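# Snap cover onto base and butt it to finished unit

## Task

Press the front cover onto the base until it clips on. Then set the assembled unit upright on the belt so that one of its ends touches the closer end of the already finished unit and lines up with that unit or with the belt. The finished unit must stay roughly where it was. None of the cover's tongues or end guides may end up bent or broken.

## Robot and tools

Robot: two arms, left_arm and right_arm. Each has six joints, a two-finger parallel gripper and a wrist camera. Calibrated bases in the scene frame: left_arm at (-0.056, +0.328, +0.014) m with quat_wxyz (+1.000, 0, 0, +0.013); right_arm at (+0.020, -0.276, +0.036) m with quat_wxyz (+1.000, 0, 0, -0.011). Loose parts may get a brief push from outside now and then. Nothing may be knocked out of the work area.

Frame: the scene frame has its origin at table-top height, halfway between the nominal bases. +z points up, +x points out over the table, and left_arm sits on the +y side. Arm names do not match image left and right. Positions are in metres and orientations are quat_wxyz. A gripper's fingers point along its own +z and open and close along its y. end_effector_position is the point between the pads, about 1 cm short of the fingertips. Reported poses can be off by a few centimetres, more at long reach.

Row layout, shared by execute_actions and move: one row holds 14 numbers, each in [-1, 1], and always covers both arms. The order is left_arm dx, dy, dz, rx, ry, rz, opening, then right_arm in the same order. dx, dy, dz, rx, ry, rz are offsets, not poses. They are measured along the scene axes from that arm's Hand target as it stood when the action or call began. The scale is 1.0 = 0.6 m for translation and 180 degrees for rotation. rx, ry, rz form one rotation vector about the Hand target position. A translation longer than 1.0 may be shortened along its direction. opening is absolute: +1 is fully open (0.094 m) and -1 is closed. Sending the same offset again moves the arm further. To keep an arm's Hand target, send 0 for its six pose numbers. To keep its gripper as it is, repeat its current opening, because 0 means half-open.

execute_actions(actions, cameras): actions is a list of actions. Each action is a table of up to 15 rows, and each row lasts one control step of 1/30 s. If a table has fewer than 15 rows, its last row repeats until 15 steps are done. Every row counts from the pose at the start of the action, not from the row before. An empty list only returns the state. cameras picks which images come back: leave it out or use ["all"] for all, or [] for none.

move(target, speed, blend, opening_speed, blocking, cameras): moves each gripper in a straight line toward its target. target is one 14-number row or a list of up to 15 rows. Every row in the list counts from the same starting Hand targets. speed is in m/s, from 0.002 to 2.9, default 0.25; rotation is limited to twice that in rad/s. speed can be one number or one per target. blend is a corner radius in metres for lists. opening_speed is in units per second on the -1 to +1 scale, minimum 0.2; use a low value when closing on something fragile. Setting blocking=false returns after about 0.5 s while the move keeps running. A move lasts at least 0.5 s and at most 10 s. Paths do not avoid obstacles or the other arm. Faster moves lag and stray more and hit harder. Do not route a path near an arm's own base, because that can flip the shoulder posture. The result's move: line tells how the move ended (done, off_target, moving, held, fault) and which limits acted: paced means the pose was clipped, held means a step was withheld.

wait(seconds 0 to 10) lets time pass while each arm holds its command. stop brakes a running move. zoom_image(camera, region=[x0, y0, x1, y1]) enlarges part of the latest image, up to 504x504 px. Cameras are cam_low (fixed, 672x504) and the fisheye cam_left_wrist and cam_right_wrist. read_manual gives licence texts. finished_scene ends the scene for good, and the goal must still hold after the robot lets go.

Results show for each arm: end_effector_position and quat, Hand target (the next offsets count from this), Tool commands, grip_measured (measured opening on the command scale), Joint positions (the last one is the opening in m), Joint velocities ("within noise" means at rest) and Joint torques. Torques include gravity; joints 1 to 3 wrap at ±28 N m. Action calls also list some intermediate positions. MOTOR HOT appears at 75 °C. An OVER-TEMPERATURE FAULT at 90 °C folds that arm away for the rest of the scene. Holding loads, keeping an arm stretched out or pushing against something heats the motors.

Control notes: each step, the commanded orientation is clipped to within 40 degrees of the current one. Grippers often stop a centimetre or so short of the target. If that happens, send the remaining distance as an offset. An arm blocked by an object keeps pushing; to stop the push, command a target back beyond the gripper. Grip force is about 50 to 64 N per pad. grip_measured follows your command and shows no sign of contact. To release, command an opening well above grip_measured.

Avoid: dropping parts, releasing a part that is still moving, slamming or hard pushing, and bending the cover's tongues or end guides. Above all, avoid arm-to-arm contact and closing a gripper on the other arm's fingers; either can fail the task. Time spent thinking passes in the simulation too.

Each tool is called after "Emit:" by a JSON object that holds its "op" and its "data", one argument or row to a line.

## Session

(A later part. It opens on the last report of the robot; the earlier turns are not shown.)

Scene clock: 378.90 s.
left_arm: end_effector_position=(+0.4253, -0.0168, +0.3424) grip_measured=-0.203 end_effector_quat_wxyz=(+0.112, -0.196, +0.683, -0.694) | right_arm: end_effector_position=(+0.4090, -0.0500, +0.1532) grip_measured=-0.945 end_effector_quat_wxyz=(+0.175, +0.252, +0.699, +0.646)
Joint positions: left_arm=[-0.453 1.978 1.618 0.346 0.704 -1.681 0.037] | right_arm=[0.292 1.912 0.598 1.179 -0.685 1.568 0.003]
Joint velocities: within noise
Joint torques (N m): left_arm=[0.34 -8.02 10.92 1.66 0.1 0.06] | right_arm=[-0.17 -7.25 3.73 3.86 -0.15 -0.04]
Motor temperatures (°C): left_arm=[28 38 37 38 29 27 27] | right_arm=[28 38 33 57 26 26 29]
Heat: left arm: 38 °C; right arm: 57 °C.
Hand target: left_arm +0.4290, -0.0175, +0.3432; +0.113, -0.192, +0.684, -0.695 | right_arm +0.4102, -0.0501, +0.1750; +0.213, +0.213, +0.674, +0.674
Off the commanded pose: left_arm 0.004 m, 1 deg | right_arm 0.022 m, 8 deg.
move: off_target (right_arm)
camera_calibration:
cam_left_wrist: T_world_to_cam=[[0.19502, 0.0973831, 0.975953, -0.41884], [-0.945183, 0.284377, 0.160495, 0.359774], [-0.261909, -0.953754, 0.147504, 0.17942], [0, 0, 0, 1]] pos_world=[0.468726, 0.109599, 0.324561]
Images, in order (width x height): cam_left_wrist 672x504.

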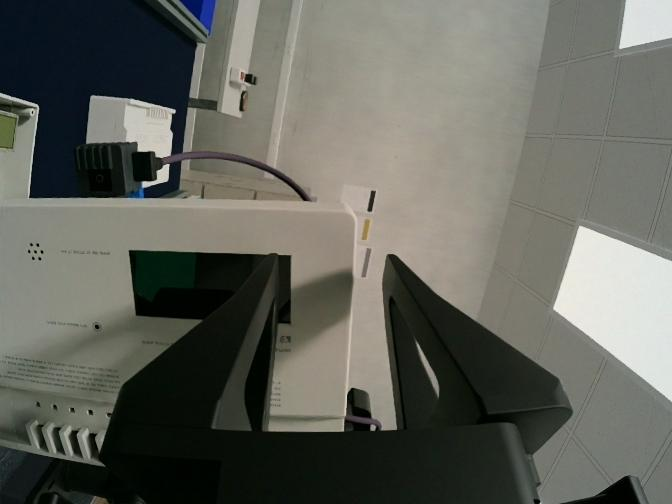

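Emit:
{"op": "move", "data": {
  "target": [
    [-0.0085,0.015,-0.007,0,0,0,-0.2,0,0,0,0,0,0,-1],
    [-0.0085,-0.005,-0.007,0,0,0,-0.2,0,0,0,0,0,0,-1]
  ],
  "speed": 0.05,
  "cameras": ["cam_left_wrist"]
}}

Emit:
{"op": "zoom_image", "data": {
  "camera": "cam_left_wrist",
  "region": [220, 160, 420, 360]
}}

Scene clock: 385.57 s.
left_arm: end_effector_position=(+0.4247, -0.0164, +0.3393) grip_measured=-0.203 end_effector_quat_wxyz=(+0.110, -0.196, +0.684, -0.694) | right_arm: end_effector_position=(+0.4090, -0.0500, +0.1532) grip_measured=-0.945 end_effector_quat_wxyz=(+0.175, +0.252, +0.699, +0.646)
Joint positions: left_arm=[-0.452 1.978 1.607 0.353 0.709 -1.681 0.037] | right_arm=[0.292 1.912 0.598 1.179 -0.685 1.568 0.003]
Joint velocities: within noise
Joint torques (N m): left_arm=[-0.58 -8.79 8.76 1.79 -0.03 0.06] | right_arm=[-0.18 -7.3 3.73 3.85 -0.15 -0.04]
Motor temperatures (°C): left_arm=[28 39 36 39 29 27 27] | right_arm=[28 39 33 58 26 26 29]
Heat: left arm: 39 °C; right arm: 58 °C.
Hand target: left_arm +0.4238, -0.0205, +0.3390; +0.113, -0.192, +0.684, -0.695 | right_arm +0.4102, -0.0501, +0.1750; +0.213, +0.213, +0.674, +0.674
Off the commanded pose: left_arm 0.004 m, 1 deg | right_arm 0.022 m, 8 deg.
move: off_target (right_arm)
camera_calibration:
cam_left_wrist: T_world_to_cam=[[0.197678, 0.0957568, 0.975579, -0.416727], [-0.943925, 0.287067, 0.163087, 0.35822], [-0.26444, -0.953112, 0.147134, 0.181227], [0, 0, 0, 1]] pos_world=[0.468434, 0.109801, 0.321464]
Images, in order (width x height): cam_left_wrist 672x504.

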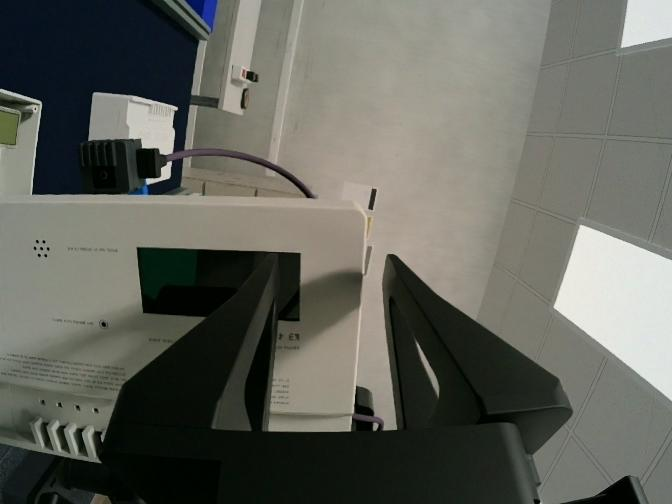

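Scaled by 2.520 from the camera's 672x504 image, which has a finer 960x720 frame.

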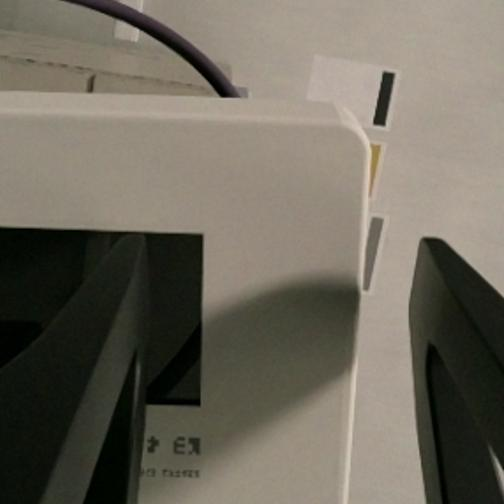

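Emit:
{"op": "move", "data": {
  "target": [-0.004,-0.018,0.0,0,0,0,-0.2,0,0,0,0,0,0,-1],
  "speed": 0.04,
  "cameras": ["cam_left_wrist","cam_right_wrist"]
}}

Emit:
{"op": "zoom_image", "data": {
  "camera": "cam_left_wrist",
  "region": [220, 160, 420, 360]
}}

Scene clock: 389.90 s.
left_arm: end_effector_position=(+0.4238, -0.0223, +0.3393) grip_measured=-0.203 end_effector_quat_wxyz=(+0.115, -0.200, +0.683, -0.693) | right_arm: end_effector_position=(+0.4092, -0.0504, +0.1532) grip_measured=-0.945 end_effector_quat_wxyz=(+0.174, +0.254, +0.698, +0.646)
Joint positions: left_arm=[-0.469 1.978 1.607 0.354 0.677 -1.681 0.037] | right_arm=[0.291 1.912 0.598 1.179 -0.685 1.572 0.003]
Joint velocities: within noise
Joint torques (N m): left_arm=[-1.11 -8.18 9.94 1.77 0.04 0.05] | right_arm=[-0.03 -7.3 3.7 3.85 -0.14 -0.08]
Motor temperatures (°C): left_arm=[28 39 36 38 29 27 27] | right_arm=[28 39 33 58 26 26 29]
Heat: left arm: 39 °C; right arm: 58 °C.
Hand target: left_arm +0.4215, -0.0313, +0.3389; +0.113, -0.192, +0.684, -0.695 | right_arm +0.4102, -0.0500, +0.1750; +0.213, +0.212, +0.674, +0.675
Off the commanded pose: left_arm 0.009 m, 1 deg | right_arm 0.022 m, 8 deg.
move: off_target (right_arm)
camera_calibration:
cam_left_wrist: T_world_to_cam=[[0.195823, 0.0982327, 0.975707, -0.41524], [-0.947941, 0.273751, 0.16269, 0.360585], [-0.251119, -0.956771, 0.146726, 0.169865], [0, 0, 0, 1]] pos_world=[0.465783, 0.104601, 0.321565]
cam_right_wrist: T_world_to_cam=[[-0.0904241, -0.0594904, -0.994125, 0.190497], [-0.994776, -0.0420862, 0.0930018, 0.407459], [-0.0473717, 0.997341, -0.055374, 0.215442], [0, 0, 0, 1]] pos_world=[0.432762, -0.186388, 0.163413]
Images, in order (width x height): cam_left_wrist 672x504, cam_right_wrist 672x504.

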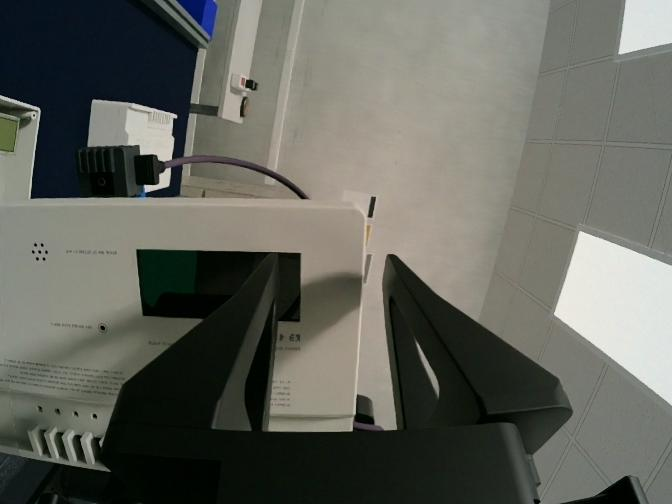

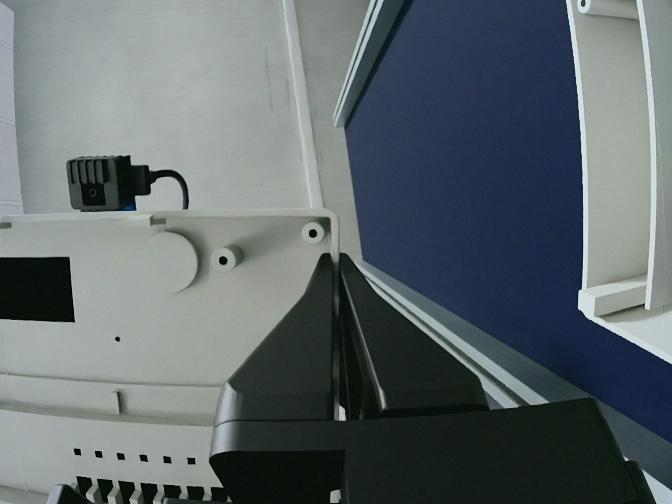

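Scaled by 2.520 from the camera's 672x504 image, which has a finer 960x720 frame.

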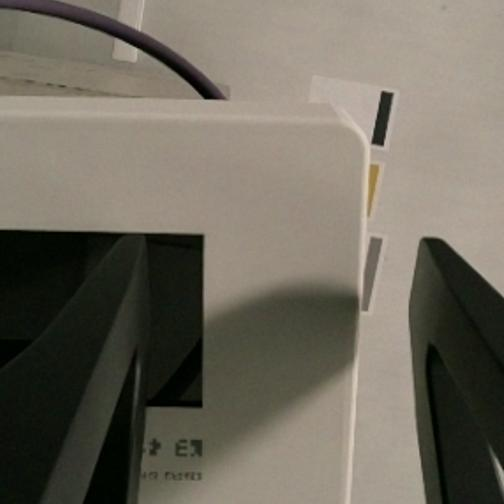

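Emit:
{"op": "zoom_image", "data": {
  "camera": "cam_left_wrist",
  "region": [240, 230, 340, 340]
}}

Emit:
{"op": "zoom_image", "data": {
  "camera": "cam_low",
  "region": [340, 100, 500, 260]
}}

Scaled by 4.582 from the camera's 672x504 image, which has a finer 960x720 frame.

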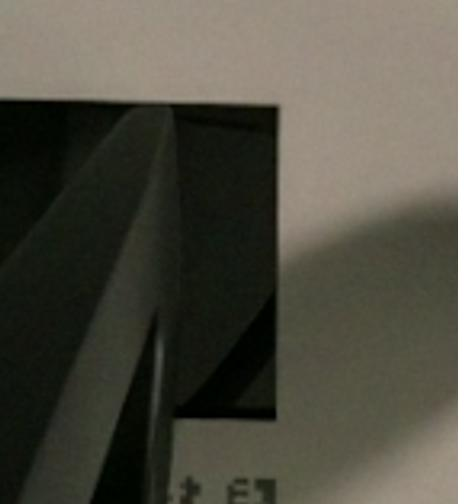

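This scene's latest camera images include none from cam_low. They are from: cam_left_wrist, cam_right_wrist. cam_low's image comes with the result of a call that names it in "cameras".

Emit:
{"op": "move", "data": {
  "target": [-0.05,0.13,0,0,0,0,0.2,0,0,0,0,0,0,-1],
  "speed": 0.2,
  "cameras": ["cam_left_wrist","cam_low"]
}}

Emit:
{"op": "zoom_image", "data": {
  "camera": "cam_left_wrist",
  "region": [120, 80, 400, 340]
}}

Emit:
{"op": "zoom_image", "data": {
  "camera": "cam_low",
  "region": [360, 130, 480, 250]
}}

Scene clock: 454.40 s.
left_arm: end_effector_position=(+0.4018, +0.0463, +0.3279) grip_measured=+0.197 end_effector_quat_wxyz=(+0.107, -0.208, +0.686, -0.689) | right_arm: end_effector_position=(+0.4092, -0.0504, +0.1532) grip_measured=-0.945 end_effector_quat_wxyz=(+0.173, +0.254, +0.698, +0.646)
Joint positions: left_arm=[-0.337 1.811 1.357 0.412 0.811 -1.681 0.056] | right_arm=[0.291 1.912 0.598 1.179 -0.685 1.572 0.003]
Joint velocities: within noise
Joint torques (N m): left_arm=[-0.14 -10.3 6.76 1.79 0.16 0.07] | right_arm=[-0.03 -7.3 3.71 3.84 -0.14 -0.08]
Motor temperatures (°C): left_arm=[28 41 37 38 29 27 27] | right_arm=[28 39 33 65 26 26 29]
Heat: left arm: 41 °C; right arm: 65 °C.
Hand target: left_arm +0.3915, +0.0467, +0.3390; +0.114, -0.192, +0.684, -0.695 | right_arm +0.4102, -0.0500, +0.1750; +0.213, +0.212, +0.674, +0.675
Off the commanded pose: left_arm 0.015 m, 2 deg | right_arm 0.022 m, 8 deg.
move: off_target (left_arm, right_arm)
camera_calibration:
cam_left_wrist: T_world_to_cam=[[0.219692, 0.092321, 0.971191, -0.414384], [-0.943372, 0.273749, 0.187377, 0.312836], [-0.248563, -0.95736, 0.147234, 0.23052], [0, 0, 0, 1]] pos_world=[0.443457, 0.173308, 0.309888]
Images, in order (width x height): cam_low 672x504, cam_left_wrist 672x504.

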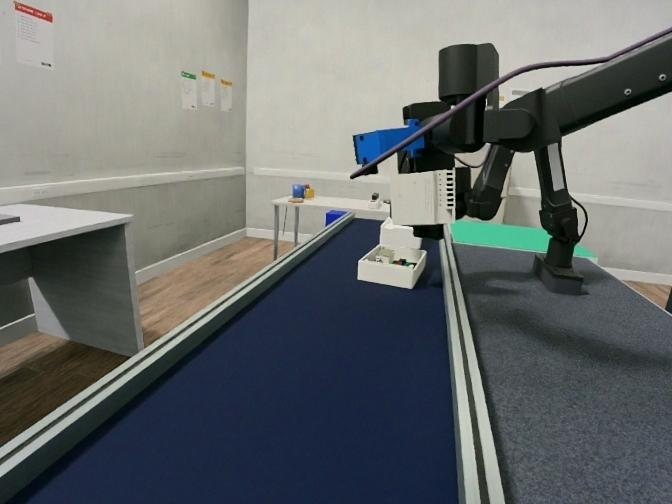

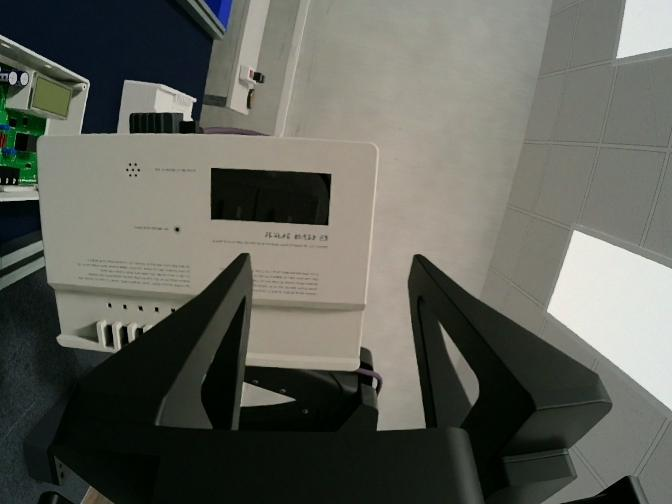

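Scaled by 1.800 from the camera's 672x504 image, which has a finer 960x720 frame.

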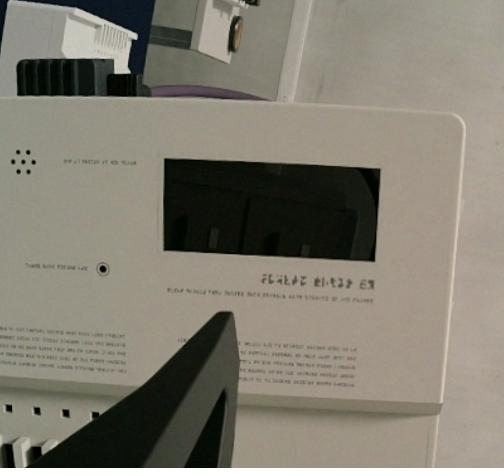

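Scaled by 4.200 from the camera's 672x504 image, which has a finer 960x720 frame.

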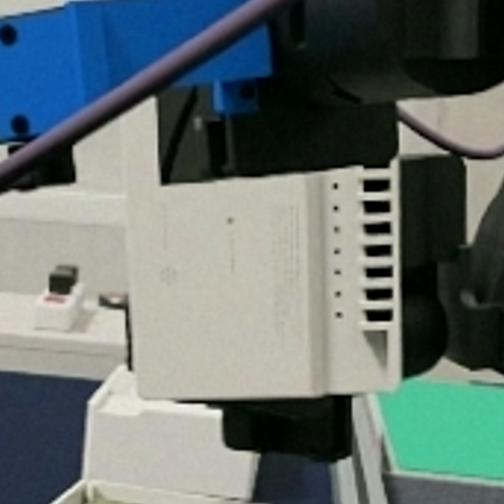

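Emit:
{"op": "move", "data": {
  "target": [
    [-0.08,0.10,0.03,0,0,0,0.28,0,0,0,0,0,0,-1],
    [-0.17,0.09,0.03,0.46,-0.2957,0.2703,0.28,0,0,0,0,0,0,-1],
    [-0.17,-0.11,0.02,0.46,-0.2957,0.2703,0.28,0,0,0,0,0,0,-1]
  ],
  "speed": 0.3
}}

Scene clock: 511.40 s.
left_arm: end_effector_position=(+0.2863, -0.0171, +0.3444) grip_measured=+0.278 end_effector_quat_wxyz=(+0.703, +0.000, +0.711, -0.012) | right_arm: end_effector_position=(+0.4092, -0.0504, +0.1532) grip_measured=-0.945 end_effector_quat_wxyz=(+0.173, +0.254, +0.698, +0.646)
Joint positions: left_arm=[-1.152 1.727 1.306 0.394 -1.11 -0.041 0.06] | right_arm=[0.291 1.912 0.598 1.179 -0.685 1.572 0.003]
Joint velocities: within noise
Joint torques (N m): left_arm=[0.16 -5.65 11.75 1.59 -0.19 0.03] | right_arm=[-0.03 -7.3 3.71 3.84 -0.14 -0.08]
Motor temperatures (°C): left_arm=[28 40 38 41 29 27 27] | right_arm=[28 39 33 70 26 26 30]
Heat: left arm: 41 °C; right arm: 70 °C.
Hand target: left_arm +0.2894, -0.0194, +0.3510; +0.707, -0.012, +0.707, -0.012 | right_arm +0.4102, -0.0500, +0.1750; +0.213, +0.212, +0.674, +0.675
Off the commanded pose: left_arm 0.008 m, 2 deg | right_arm 0.022 m, 8 deg.
move: off_target (right_arm)
camera_calibration:
cam_left_wrist: T_world_to_cam=[[-0.0304647, -0.992645, 0.117166, -0.0518997], [-0.670886, -0.066586, -0.738565, 0.453208], [0.740935, -0.101105, -0.663923, 0.149345], [0, 0, 0, 1]] pos_world=[0.191815, -0.00624113, 0.439958]
cam_right_wrist: T_world_to_cam=[[-0.0907575, -0.0592194, -0.994111, 0.190681], [-0.994746, -0.0420894, 0.0933228, 0.40739], [-0.0473681, 0.997357, -0.0550883, 0.215497], [0, 0, 0, 1]] pos_world=[0.432763, -0.186488, 0.163411]

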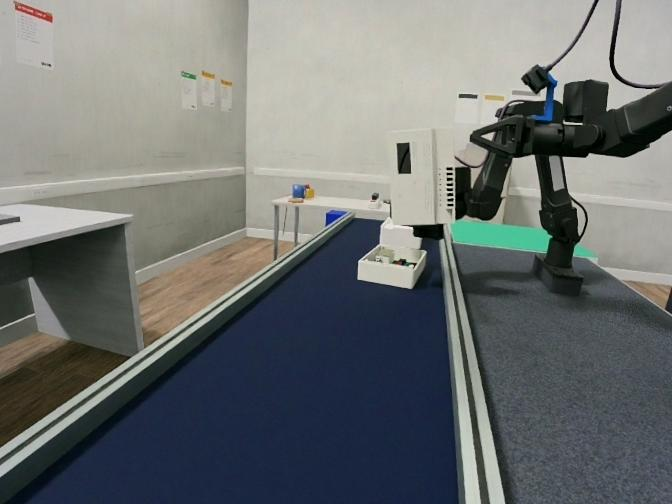

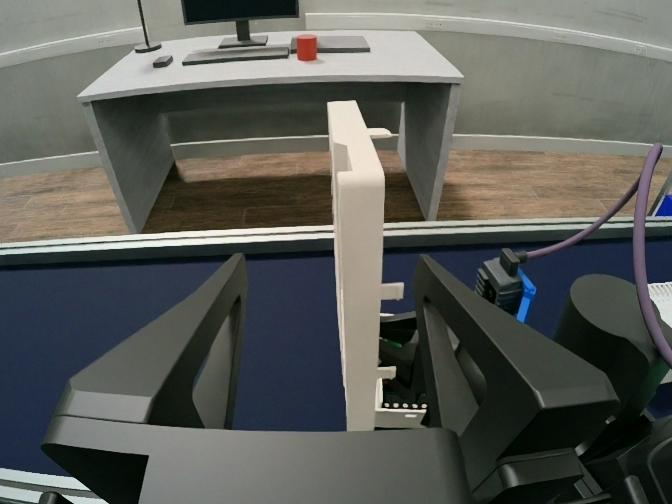

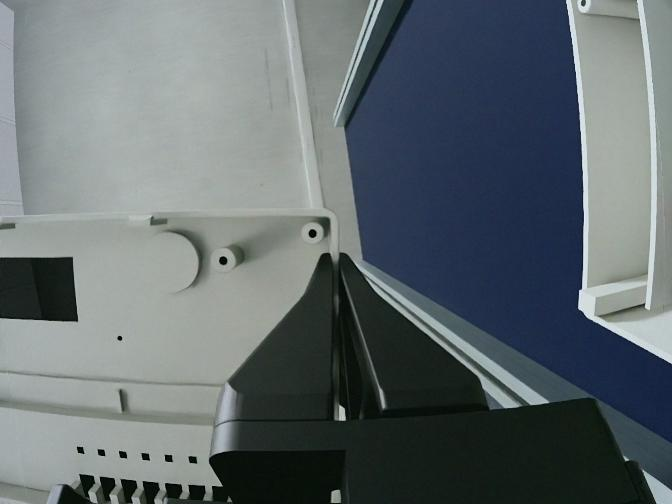

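Emit:
{"op": "move", "data": {
  "target": [
    [0.06,-0.022,0.011,0,0,0,0.28,0,0,0,0,0,0,-1],
    [0.103,-0.022,0.011,0,0,0,0.28,0,0,0,0,0,0,-1]
  ],
  "speed": 0.12,
  "cameras": ["cam_left_wrist","cam_low"]
}}

Scene clock: 520.30 s.
left_arm: end_effector_position=(+0.3467, -0.0268, +0.3566) grip_measured=+0.278 end_effector_quat_wxyz=(+0.707, -0.014, +0.707, -0.012) | right_arm: end_effector_position=(+0.4092, -0.0504, +0.1532) grip_measured=-0.945 end_effector_quat_wxyz=(+0.173, +0.254, +0.698, +0.646)
Joint positions: left_arm=[-1.036 1.877 1.524 0.353 -1.013 -0.037 0.06] | right_arm=[0.291 1.912 0.598 1.179 -0.685 1.572 0.003]
Joint velocities: within noise
Joint torques (N m): left_arm=[0.17 -6.57 12.08 1.43 0.05 -0.01] | right_arm=[-0.02 -7.28 3.7 3.85 -0.14 -0.08]
Motor temperatures (°C): left_arm=[28 39 40 40 29 27 27] | right_arm=[28 39 33 71 26 26 30]
Heat: left arm: 40 °C; right arm: 71 °C.
Hand target: left_arm +0.3513, -0.0324, +0.3576; +0.707, -0.013, +0.707, -0.012 | right_arm +0.4102, -0.0500, +0.1750; +0.213, +0.213, +0.674, +0.675
Off the commanded pose: left_arm 0.007 m, 0 deg | right_arm 0.022 m, 8 deg.
move: off_target (right_arm)
camera_calibration:
cam_left_wrist: T_world_to_cam=[[-0.0123131, -0.990565, 0.136488, -0.0742611], [-0.660391, -0.0944377, -0.74496, 0.49999], [0.750821, -0.0993083, -0.652998, 0.104423], [0, 0, 0, 1]] pos_world=[0.250872, -0.0159726, 0.450795]
Images, in order (width x height): cam_low 672x504, cam_left_wrist 672x504.

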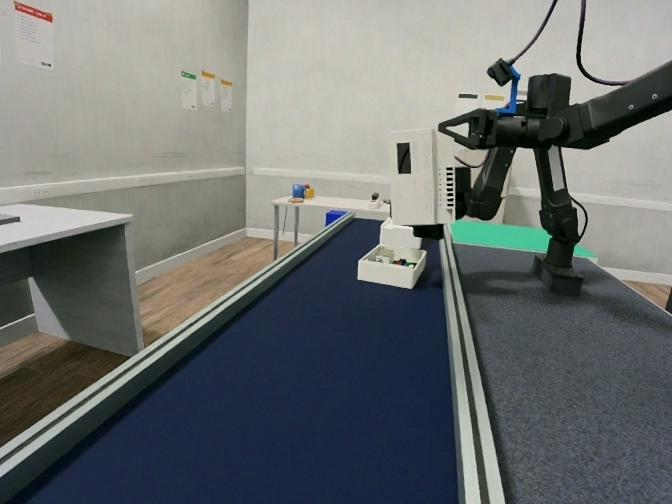

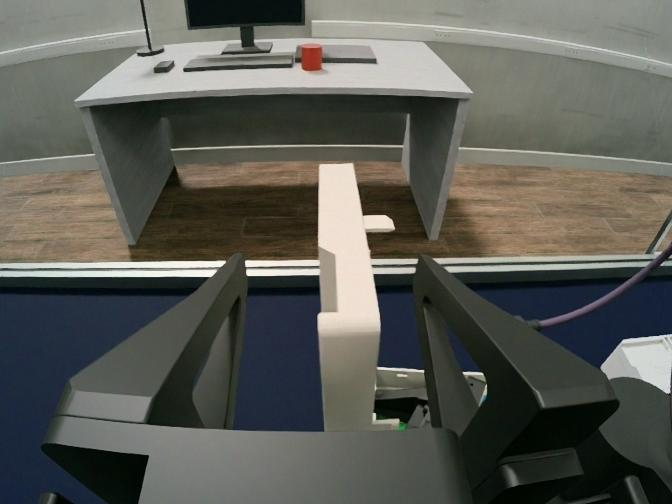

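Emit:
{"op": "move", "data": {
  "target": [0.0,-0.009,-0.018,0,0,0,0.28,0,0,0,0,0,0,-1],
  "speed": 0.1,
  "cameras": ["cam_left_wrist"]
}}

Scene clock: 524.77 s.
left_arm: end_effector_position=(+0.3495, -0.0313, +0.3464) grip_measured=+0.278 end_effector_quat_wxyz=(+0.705, -0.010, +0.710, -0.008) | right_arm: end_effector_position=(+0.4092, -0.0504, +0.1532) grip_measured=-0.945 end_effector_quat_wxyz=(+0.174, +0.254, +0.698, +0.646)
Joint positions: left_arm=[-1.036 1.9 1.524 0.362 -1.013 -0.037 0.06] | right_arm=[0.291 1.912 0.598 1.179 -0.685 1.572 0.003]
Joint velocities: within noise
Joint torques (N m): left_arm=[-0.25 -6.79 10.96 1.65 -0.03 -0.02] | right_arm=[-0.05 -7.3 3.7 3.85 -0.15 -0.08]
Motor temperatures (°C): left_arm=[28 39 40 40 29 27 27] | right_arm=[28 39 33 71 26 26 30]
Heat: left arm: 40 °C; right arm: 71 °C.
Hand target: left_arm +0.3513, -0.0379, +0.3468; +0.707, -0.012, +0.707, -0.012 | right_arm +0.4102, -0.0500, +0.1750; +0.213, +0.212, +0.674, +0.674
Off the commanded pose: left_arm 0.007 m, 1 deg | right_arm 0.022 m, 8 deg.
move: off_target (right_arm)
camera_calibration:
cam_left_wrist: T_world_to_cam=[[-0.0121708, -0.99207, 0.125092, -0.0734432], [-0.665929, -0.0852805, -0.741125, 0.494727], [0.745916, -0.0923227, -0.65961, 0.0994396], [0, 0, 0, 1]] pos_world=[0.254385, -0.0214898, 0.441433]
Images, in order (width x height): cam_left_wrist 672x504.

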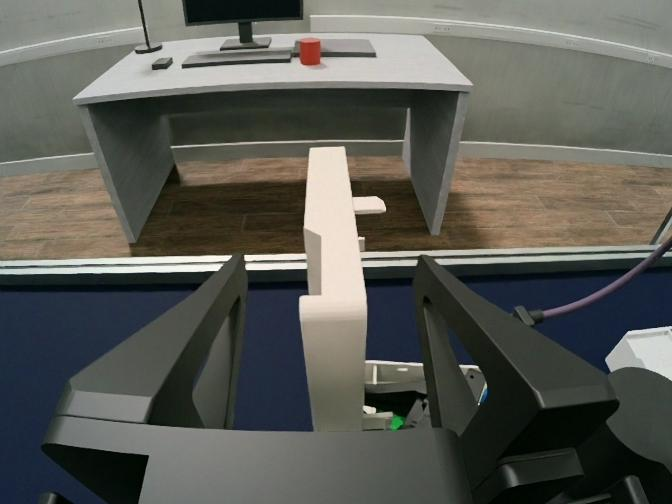

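Emit:
{"op": "move", "data": {
  "target": [0,0,0,0,0,0,-0.5,0,0,0,0,0,0,-1],
  "opening_speed": 0.6,
  "cameras": ["cam_left_wrist"]
}}

Emit:
{"op": "move", "data": {
  "target": [0,0,0,0,0,0,-0.75,0,0,0,0,0,0,-1],
  "opening_speed": 0.2,
  "cameras": ["cam_left_wrist","cam_low"]
}}

Scene clock: 529.67 s.
left_arm: end_effector_position=(+0.3495, -0.0313, +0.3467) grip_measured=-0.497 end_effector_quat_wxyz=(+0.705, -0.010, +0.709, -0.008) | right_arm: end_effector_position=(+0.4092, -0.0504, +0.1532) grip_measured=-0.945 end_effector_quat_wxyz=(+0.174, +0.254, +0.698, +0.646)
Joint positions: left_arm=[-1.036 1.9 1.524 0.364 -1.013 -0.037 0.024] | right_arm=[0.291 1.912 0.598 1.179 -0.685 1.572 0.003]
Joint velocities: within noise
Joint torques (N m): left_arm=[-0.27 -6.79 10.95 1.65 -0.02 -0.02] | right_arm=[-0.03 -7.3 3.73 3.85 -0.15 -0.08]
Motor temperatures (°C): left_arm=[28 39 40 40 29 27 27] | right_arm=[28 39 33 71 26 26 30]
Heat: left arm: 40 °C; right arm: 71 °C.
Hand target: left_arm +0.3513, -0.0379, +0.3469; +0.707, -0.013, +0.707, -0.012 | right_arm +0.4102, -0.0500, +0.1750; +0.213, +0.212, +0.674, +0.674
Off the commanded pose: left_arm 0.007 m, 1 deg | right_arm 0.022 m, 8 deg.
move: off_target (right_arm)
camera_calibration:
cam_left_wrist: T_world_to_cam=[[-0.0122195, -0.991909, 0.12636, -0.0739117], [-0.665338, -0.0862691, -0.741541, 0.494825], [0.746443, -0.0931334, -0.6589, 0.0991892], [0, 0, 0, 1]] pos_world=[0.254284, -0.0213877, 0.441629]
Images, in order (width x height): cam_left_wrist 672x504.

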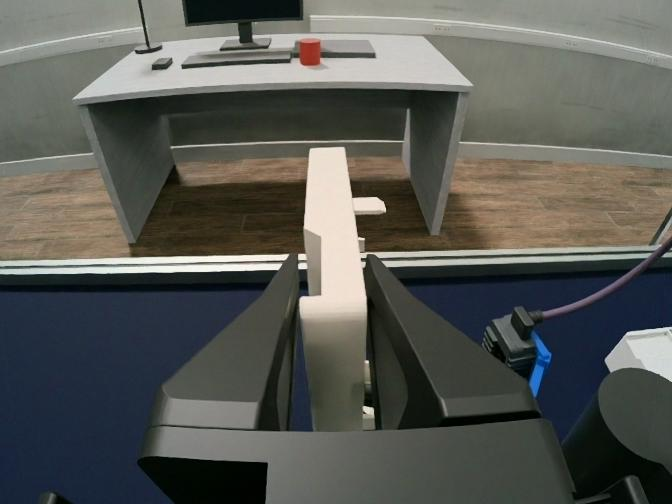

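Scene clock: 531.13 s.
left_arm: end_effector_position=(+0.3492, -0.0330, +0.3479) grip_measured=-0.662 end_effector_quat_wxyz=(+0.706, -0.015, +0.708, -0.019) | right_arm: end_effector_position=(+0.4092, -0.0503, +0.1536) grip_measured=-0.945 end_effector_quat_wxyz=(+0.172, +0.255, +0.697, +0.647)
Joint positions: left_arm=[-1.037 1.9 1.524 0.372 -1.005 -0.053 0.016] | right_arm=[0.291 1.912 0.598 1.181 -0.686 1.577 0.003]
Joint velocities: within noise
Joint torques (N m): left_arm=[-0.18 -6.78 11 1.59 -0.09 0.15] | right_arm=[-0.03 -7.3 3.73 3.81 -0.13 -0.13]
Motor temperatures (°C): left_arm=[28 39 40 40 29 27 27] | right_arm=[28 39 33 71 26 26 30]
Heat: left arm: 40 °C; right arm: 71 °C.
Hand target: left_arm +0.3513, -0.0378, +0.3468; +0.707, -0.013, +0.707, -0.012 | right_arm +0.4102, -0.0500, +0.1749; +0.213, +0.213, +0.674, +0.674
Off the commanded pose: left_arm 0.005 m, 1 deg | right_arm 0.021 m, 8 deg.
move: off_target (right_arm)
camera_calibration:
cam_left_wrist: T_world_to_cam=[[-0.0209835, -0.988676, 0.148592, -0.0802914], [-0.663091, -0.0974697, -0.742165, 0.494508], [0.748244, -0.114103, -0.653537, 0.0969373], [0, 0, 0, 1]] pos_world=[0.253686, -0.0201217, 0.44229]
Images, in order (width x height): cam_low 672x504, cam_left_wrist 672x504.

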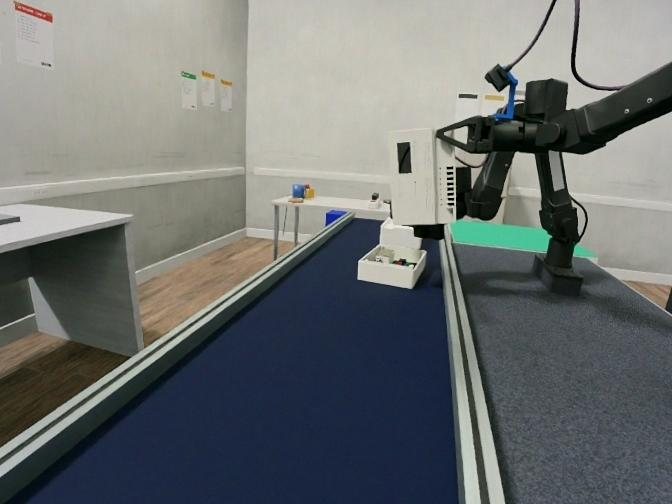

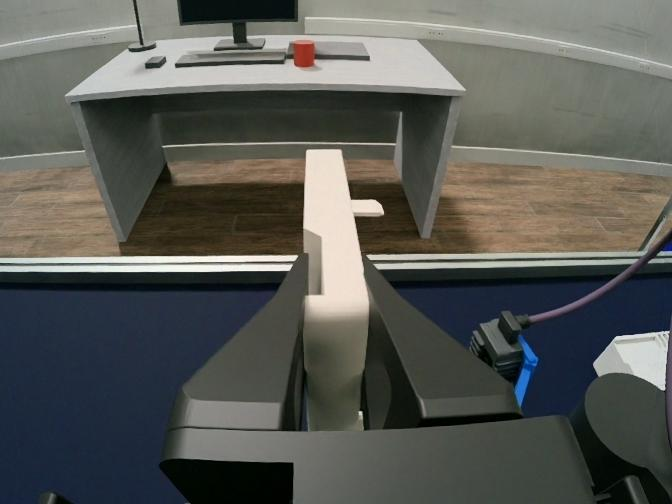

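Emit:
{"op": "move", "data": {
  "target": [0,0,0,0,0,0,-0.8,0,0,0,0,0,0,-0.6],
  "opening_speed": 0.4,
  "cameras": ["cam_left_wrist","cam_right_wrist"]
}}

Scene clock: 535.90 s.
left_arm: end_effector_position=(+0.3492, -0.0332, +0.3471) grip_measured=-0.662 end_effector_quat_wxyz=(+0.705, -0.009, +0.709, -0.014) | right_arm: end_effector_position=(+0.4094, -0.0504, +0.1552) grip_measured=-0.602 end_effector_quat_wxyz=(+0.175, +0.253, +0.696, +0.649)
Joint positions: left_arm=[-1.037 1.9 1.524 0.366 -1.003 -0.041 0.016] | right_arm=[0.29 1.912 0.598 1.189 -0.686 1.577 0.019]
Joint velocities: within noise
Joint torques (N m): left_arm=[-0.17 -6.78 11 1.63 -0.11 0.02] | right_arm=[-0.02 -7.23 3.73 3.76 -0.13 -0.12]
Motor temperatures (°C): left_arm=[28 38 40 40 29 27 27] | right_arm=[28 39 33 73 26 26 30]
Heat: left arm: 40 °C; right arm: 73 °C.
Hand target: left_arm +0.3513, -0.0378, +0.3468; +0.707, -0.013, +0.707, -0.012 | right_arm +0.4102, -0.0501, +0.1750; +0.213, +0.213, +0.674, +0.674
Off the commanded pose: left_arm 0.005 m, 1 deg | right_arm 0.020 m, 7 deg.
move: off_target (right_arm)
camera_calibration:
cam_left_wrist: T_world_to_cam=[[-0.022173, -0.990938, 0.132474, -0.0745438], [-0.665353, -0.084274, -0.741757, 0.494876], [0.746199, -0.104589, -0.657456, 0.0986617], [0, 0, 0, 1]] pos_world=[0.253993, -0.0218443, 0.441818]
cam_right_wrist: T_world_to_cam=[[-0.0856404, -0.0538456, -0.99487, 0.190884], [-0.995219, -0.0424313, 0.087967, 0.408482], [-0.0469503, 0.997647, -0.0499544, 0.214613], [0, 0, 0, 1]] pos_world=[0.432953, -0.186498, 0.164693]
Images, in order (width x height): cam_left_wrist 672x504, cam_right_wrist 672x504.

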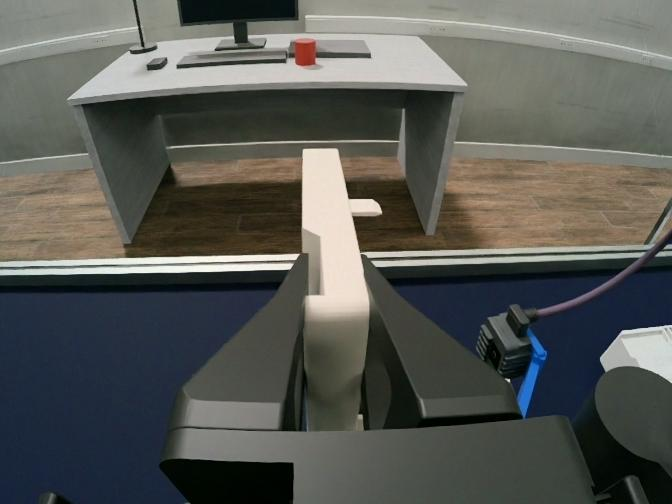

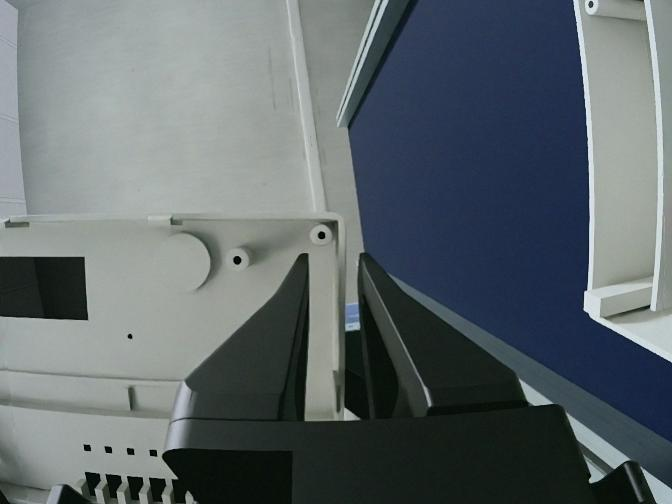

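Emit:
{"op": "move", "data": {
  "target": [
    [0,0,0,0,0,0,-0.8,-0.07,-0.1,0.014,0,0,0,-0.6],
    [0,0,0,0,0,0,-0.8,-0.1,-0.42,0.1,-0.5,0,0,0]
  ],
  "speed": 0.25
}}

Scene clock: 544.83 s.
left_arm: end_effector_position=(+0.3492, -0.0332, +0.3470) grip_measured=-0.662 end_effector_quat_wxyz=(+0.705, -0.009, +0.709, -0.014) | right_arm: end_effector_position=(+0.3481, -0.3027, +0.2184) grip_measured=-0.002 end_effector_quat_wxyz=(+0.281, +0.006, +0.960, +0.005)
Joint positions: left_arm=[-1.037 1.9 1.524 0.366 -1.003 -0.04 0.016] | right_arm=[-0.103 1.281 1.123 -0.847 -0.074 -0.091 0.047]
Joint velocities: within noise
Joint torques (N m): left_arm=[-0.17 -6.78 10.99 1.63 -0.11 0.02] | right_arm=[0.65 -6.2 8.43 1.6 -0.02 -0.02]
Motor temperatures (°C): left_arm=[28 38 41 40 29 27 28] | right_arm=[28 38 33 71 26 26 29]
Heat: left arm: 41 °C; right arm: 71 °C.
Hand target: left_arm +0.3513, -0.0378, +0.3468; +0.707, -0.013, +0.707, -0.012 | right_arm +0.3503, -0.3021, +0.2351; +0.301, +0.000, +0.954, +0.000
Off the commanded pose: left_arm 0.005 m, 1 deg | right_arm 0.017 m, 3 deg.
move: off_target (right_arm); target 2's new opening was sent with right_arm's hand 0.017 m and 3 deg from that target
camera_calibration:
cam_left_wrist: T_world_to_cam=[[-0.0222349, -0.991031, 0.131768, -0.0742195], [-0.665487, -0.0836863, -0.741703, 0.4949], [0.746078, -0.104182, -0.657658, 0.0987911], [0, 0, 0, 1]] pos_world=[0.253993, -0.0218452, 0.441819]
cam_right_wrist: T_world_to_cam=[[0.0335591, -0.999398, 0.00880942, -0.311918], [-0.99554, -0.0326494, 0.0885093, 0.334123], [-0.0881684, -0.0117404, -0.996036, 0.38194], [0, 0, 0, 1]] pos_world=[0.376775, -0.296337, 0.353601]

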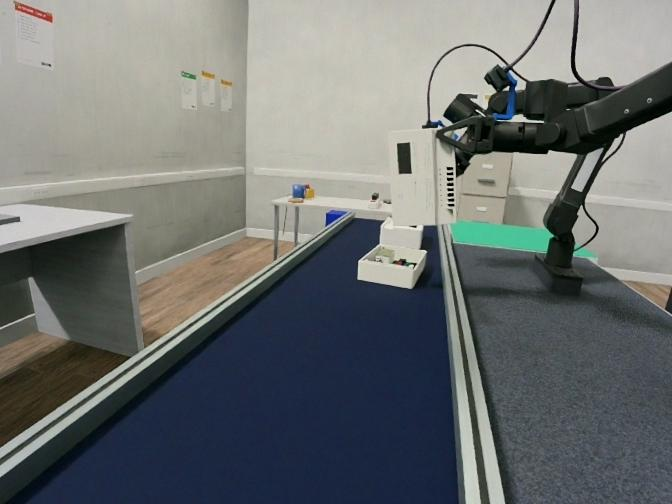

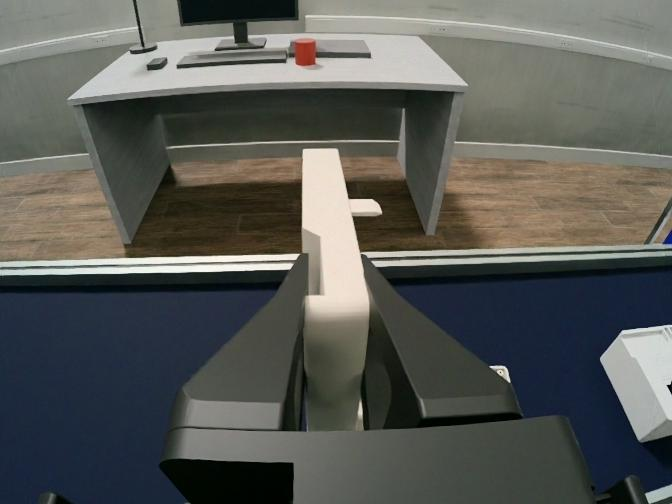

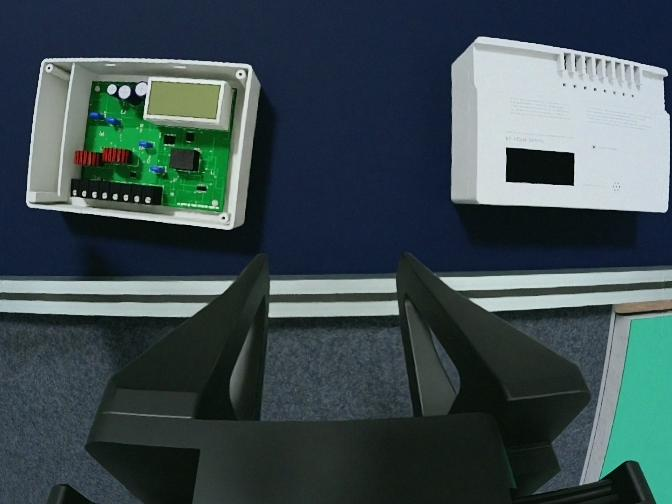

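Emit:
{"op": "move", "data": {
  "target": [
    [0,0,0,0,0,0,-0.8,0.125,0.01,-0.1,-0.0207,0.0226,0.472,0.28]
  ],
  "speed": 0.3
}}

Scene clock: 569.37 s.
left_arm: end_effector_position=(+0.3492, -0.0332, +0.3470) grip_measured=-0.662 end_effector_quat_wxyz=(+0.705, -0.009, +0.709, -0.014) | right_arm: end_effector_position=(+0.4239, -0.3003, +0.1784) grip_measured=+0.278 end_effector_quat_wxyz=(-0.191, +0.652, -0.716, -0.160)
Joint positions: left_arm=[-1.037 1.9 1.524 0.366 -1.003 -0.04 0.016] | right_arm=[-0.253 2.139 2.01 -1.518 -0.497 -1.771 0.06]
Joint velocities: within noise
Joint torques (N m): left_arm=[-0.2 -6.78 10.97 1.62 -0.11 0.02] | right_arm=[0.61 -9.47 7.16 0.11 -0.45 -0.05]
Motor temperatures (°C): left_arm=[28 38 41 40 29 27 28] | right_arm=[28 38 35 59 26 26 28]
Heat: left arm: 41 °C; right arm: 59 °C.
Hand target: left_arm +0.3513, -0.0378, +0.3468; +0.707, -0.013, +0.707, -0.012 | right_arm +0.4252, -0.2961, +0.1750; +0.191, -0.653, +0.712, +0.175
Off the commanded pose: left_arm 0.005 m, 1 deg | right_arm 0.006 m, 2 deg.
move: done
camera_calibration:
cam_left_wrist: T_world_to_cam=[[-0.0222349, -0.991031, 0.131768, -0.0742195], [-0.665487, -0.0836863, -0.741703, 0.4949], [0.746078, -0.104182, -0.657658, 0.0987911], [0, 0, 0, 1]] pos_world=[0.253993, -0.0218452, 0.441819]
cam_right_wrist: T_world_to_cam=[[0.997669, -0.0557685, 0.0393347, -0.442532], [-0.0612862, -0.985711, 0.156902, -0.281279], [0.0300224, -0.158947, -0.986831, 0.252909], [0, 0, 0, 1]] pos_world=[0.416669, -0.26174, 0.311118]

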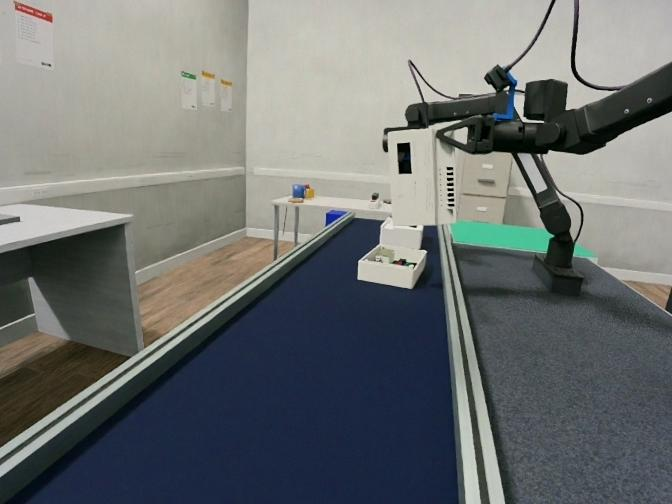

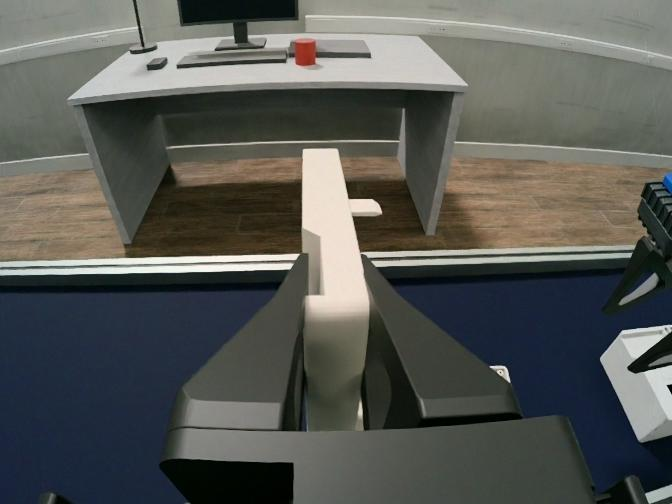

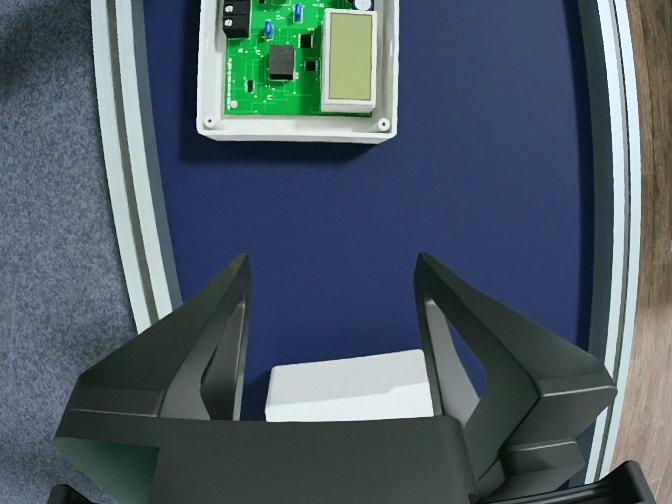

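Emit:
{"op": "move", "data": {
  "target": [0,0,0,0,0,0,-0.8,-0.016,0,-0.215,0,0,0,0.28],
  "speed": 0.2,
  "cameras": ["cam_right_wrist","cam_low"]
}}

Scene clock: 576.00 s.
left_arm: end_effector_position=(+0.3492, -0.0332, +0.3470) grip_measured=-0.662 end_effector_quat_wxyz=(+0.705, -0.009, +0.709, -0.014) | right_arm: end_effector_position=(+0.4184, -0.2995, +0.0523) grip_measured=+0.278 end_effector_quat_wxyz=(-0.187, +0.656, -0.713, -0.161)
Joint positions: left_arm=[-1.037 1.9 1.524 0.366 -1.003 -0.04 0.016] | right_arm=[-0.253 2.192 1.586 -1.051 -0.492 -1.783 0.06]
Joint velocities: within noise
Joint torques (N m): left_arm=[-0.18 -6.78 10.96 1.62 -0.11 0.02] | right_arm=[-0.01 -10.41 4.59 0.36 -0.49 -0.03]
Motor temperatures (°C): left_arm=[28 38 41 40 29 27 29] | right_arm=[28 40 35 57 26 26 28]
Heat: left arm: 41 °C; right arm: 57 °C.
Hand target: left_arm +0.3513, -0.0378, +0.3468; +0.707, -0.013, +0.707, -0.012 | right_arm +0.4155, -0.2960, +0.0459; -0.190, +0.653, -0.712, -0.175
Off the commanded pose: left_arm 0.005 m, 1 deg | right_arm 0.008 m, 2 deg.
move: done
camera_calibration:
cam_right_wrist: T_world_to_cam=[[0.998363, -0.0449061, 0.0354303, -0.428748], [-0.0500141, -0.985891, 0.159741, -0.265943], [0.0277571, -0.161252, -0.986523, 0.128985], [0, 0, 0, 1]] pos_world=[0.411165, -0.260645, 0.184919]
Images, in order (width x height): cam_low 672x504, cam_right_wrist 672x504.

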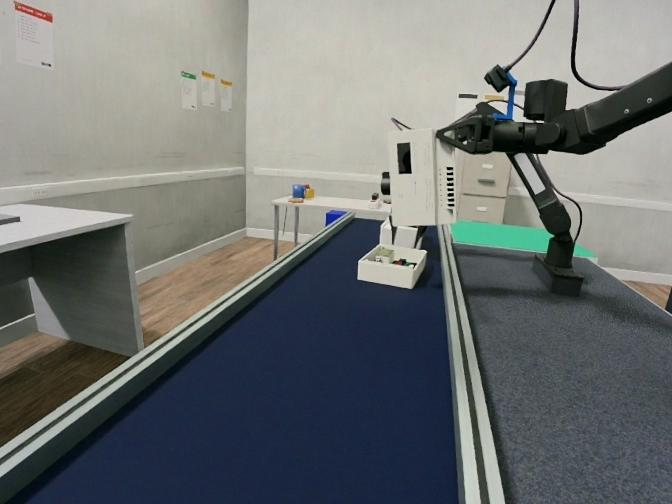

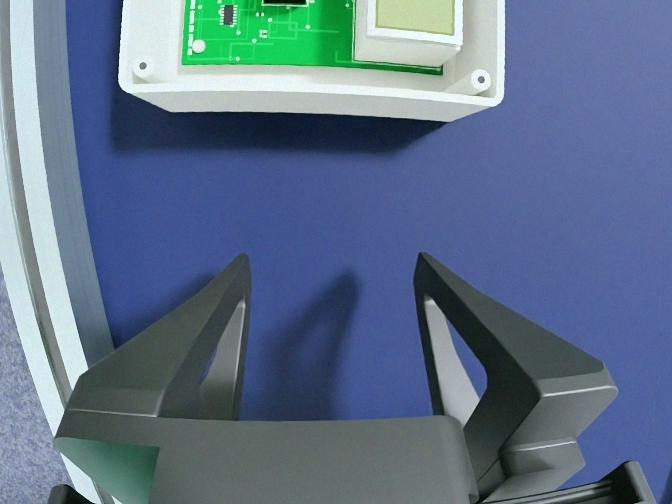

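Emit:
{"op": "move", "data": {
  "target": [
    [-0.02,0.27,0.03,0,0,0,-0.8,-0.01,0.03,-0.022,0,0,0,0.28],
    [-0.02,0.30,0.03,0,0,0,-0.8,-0.01,0.20,-0.022,0,0,0,0.28]
  ],
  "speed": [0.2,0.1],
  "cameras": ["cam_right_wrist","cam_low"]
}}

Scene clock: 583.37 s.
left_arm: end_effector_position=(+0.3444, +0.1344, +0.3554) grip_measured=-0.663 end_effector_quat_wxyz=(+0.699, -0.006, +0.715, -0.007) | right_arm: end_effector_position=(+0.4101, -0.1813, +0.0232) grip_measured=+0.278 end_effector_quat_wxyz=(-0.175, +0.656, -0.714, -0.171)
Joint positions: left_arm=[-0.746 1.396 1.032 0.332 -0.718 -0.038 0.016] | right_arm=[0.045 2.147 1.387 -0.769 -0.492 -1.452 0.06]
Joint velocities: within noise
Joint torques (N m): left_arm=[0.62 -7.25 7.28 1.82 0.01 0] | right_arm=[0.38 -13.31 3.88 0.74 -0.55 0.13]
Motor temperatures (°C): left_arm=[28 38 41 40 29 27 29] | right_arm=[28 42 34 55 26 26 28]
Heat: left arm: 41 °C; right arm: 55 °C.
Hand target: left_arm +0.3393, +0.1422, +0.3649; +0.707, -0.013, +0.707, -0.012 | right_arm +0.4095, -0.1760, +0.0327; -0.190, +0.653, -0.712, -0.175
Off the commanded pose: left_arm 0.013 m, 2 deg | right_arm 0.011 m, 2 deg.
move: off_target (left_arm, right_arm)
camera_calibration:
cam_right_wrist: T_world_to_cam=[[0.999268, -0.0379748, 0.00453156, -0.412604], [-0.0382038, -0.985729, 0.163945, -0.150126], [-0.00175888, -0.163998, -0.986459, 0.131156], [0, 0, 0, 1]] pos_world=[0.406797, -0.142143, 0.155862]
Images, in order (width x height): cam_low 672x504, cam_right_wrist 672x504.

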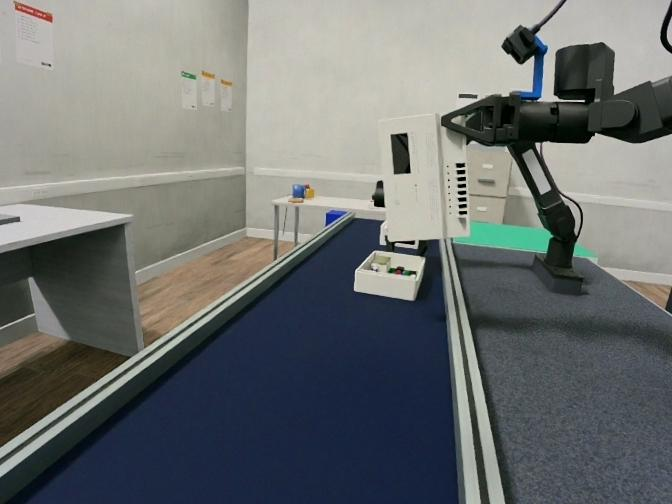

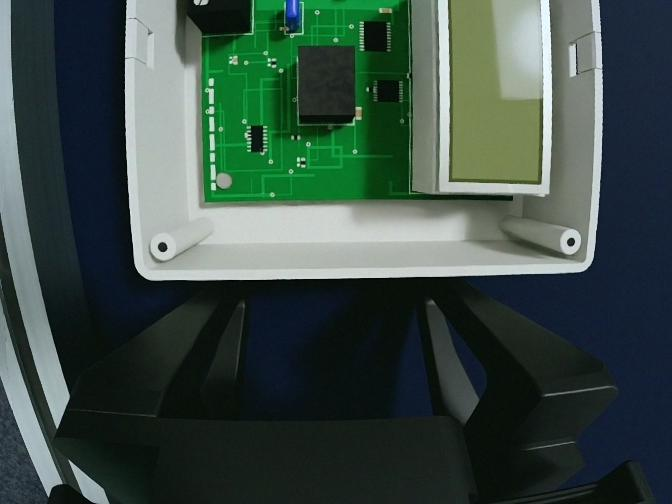

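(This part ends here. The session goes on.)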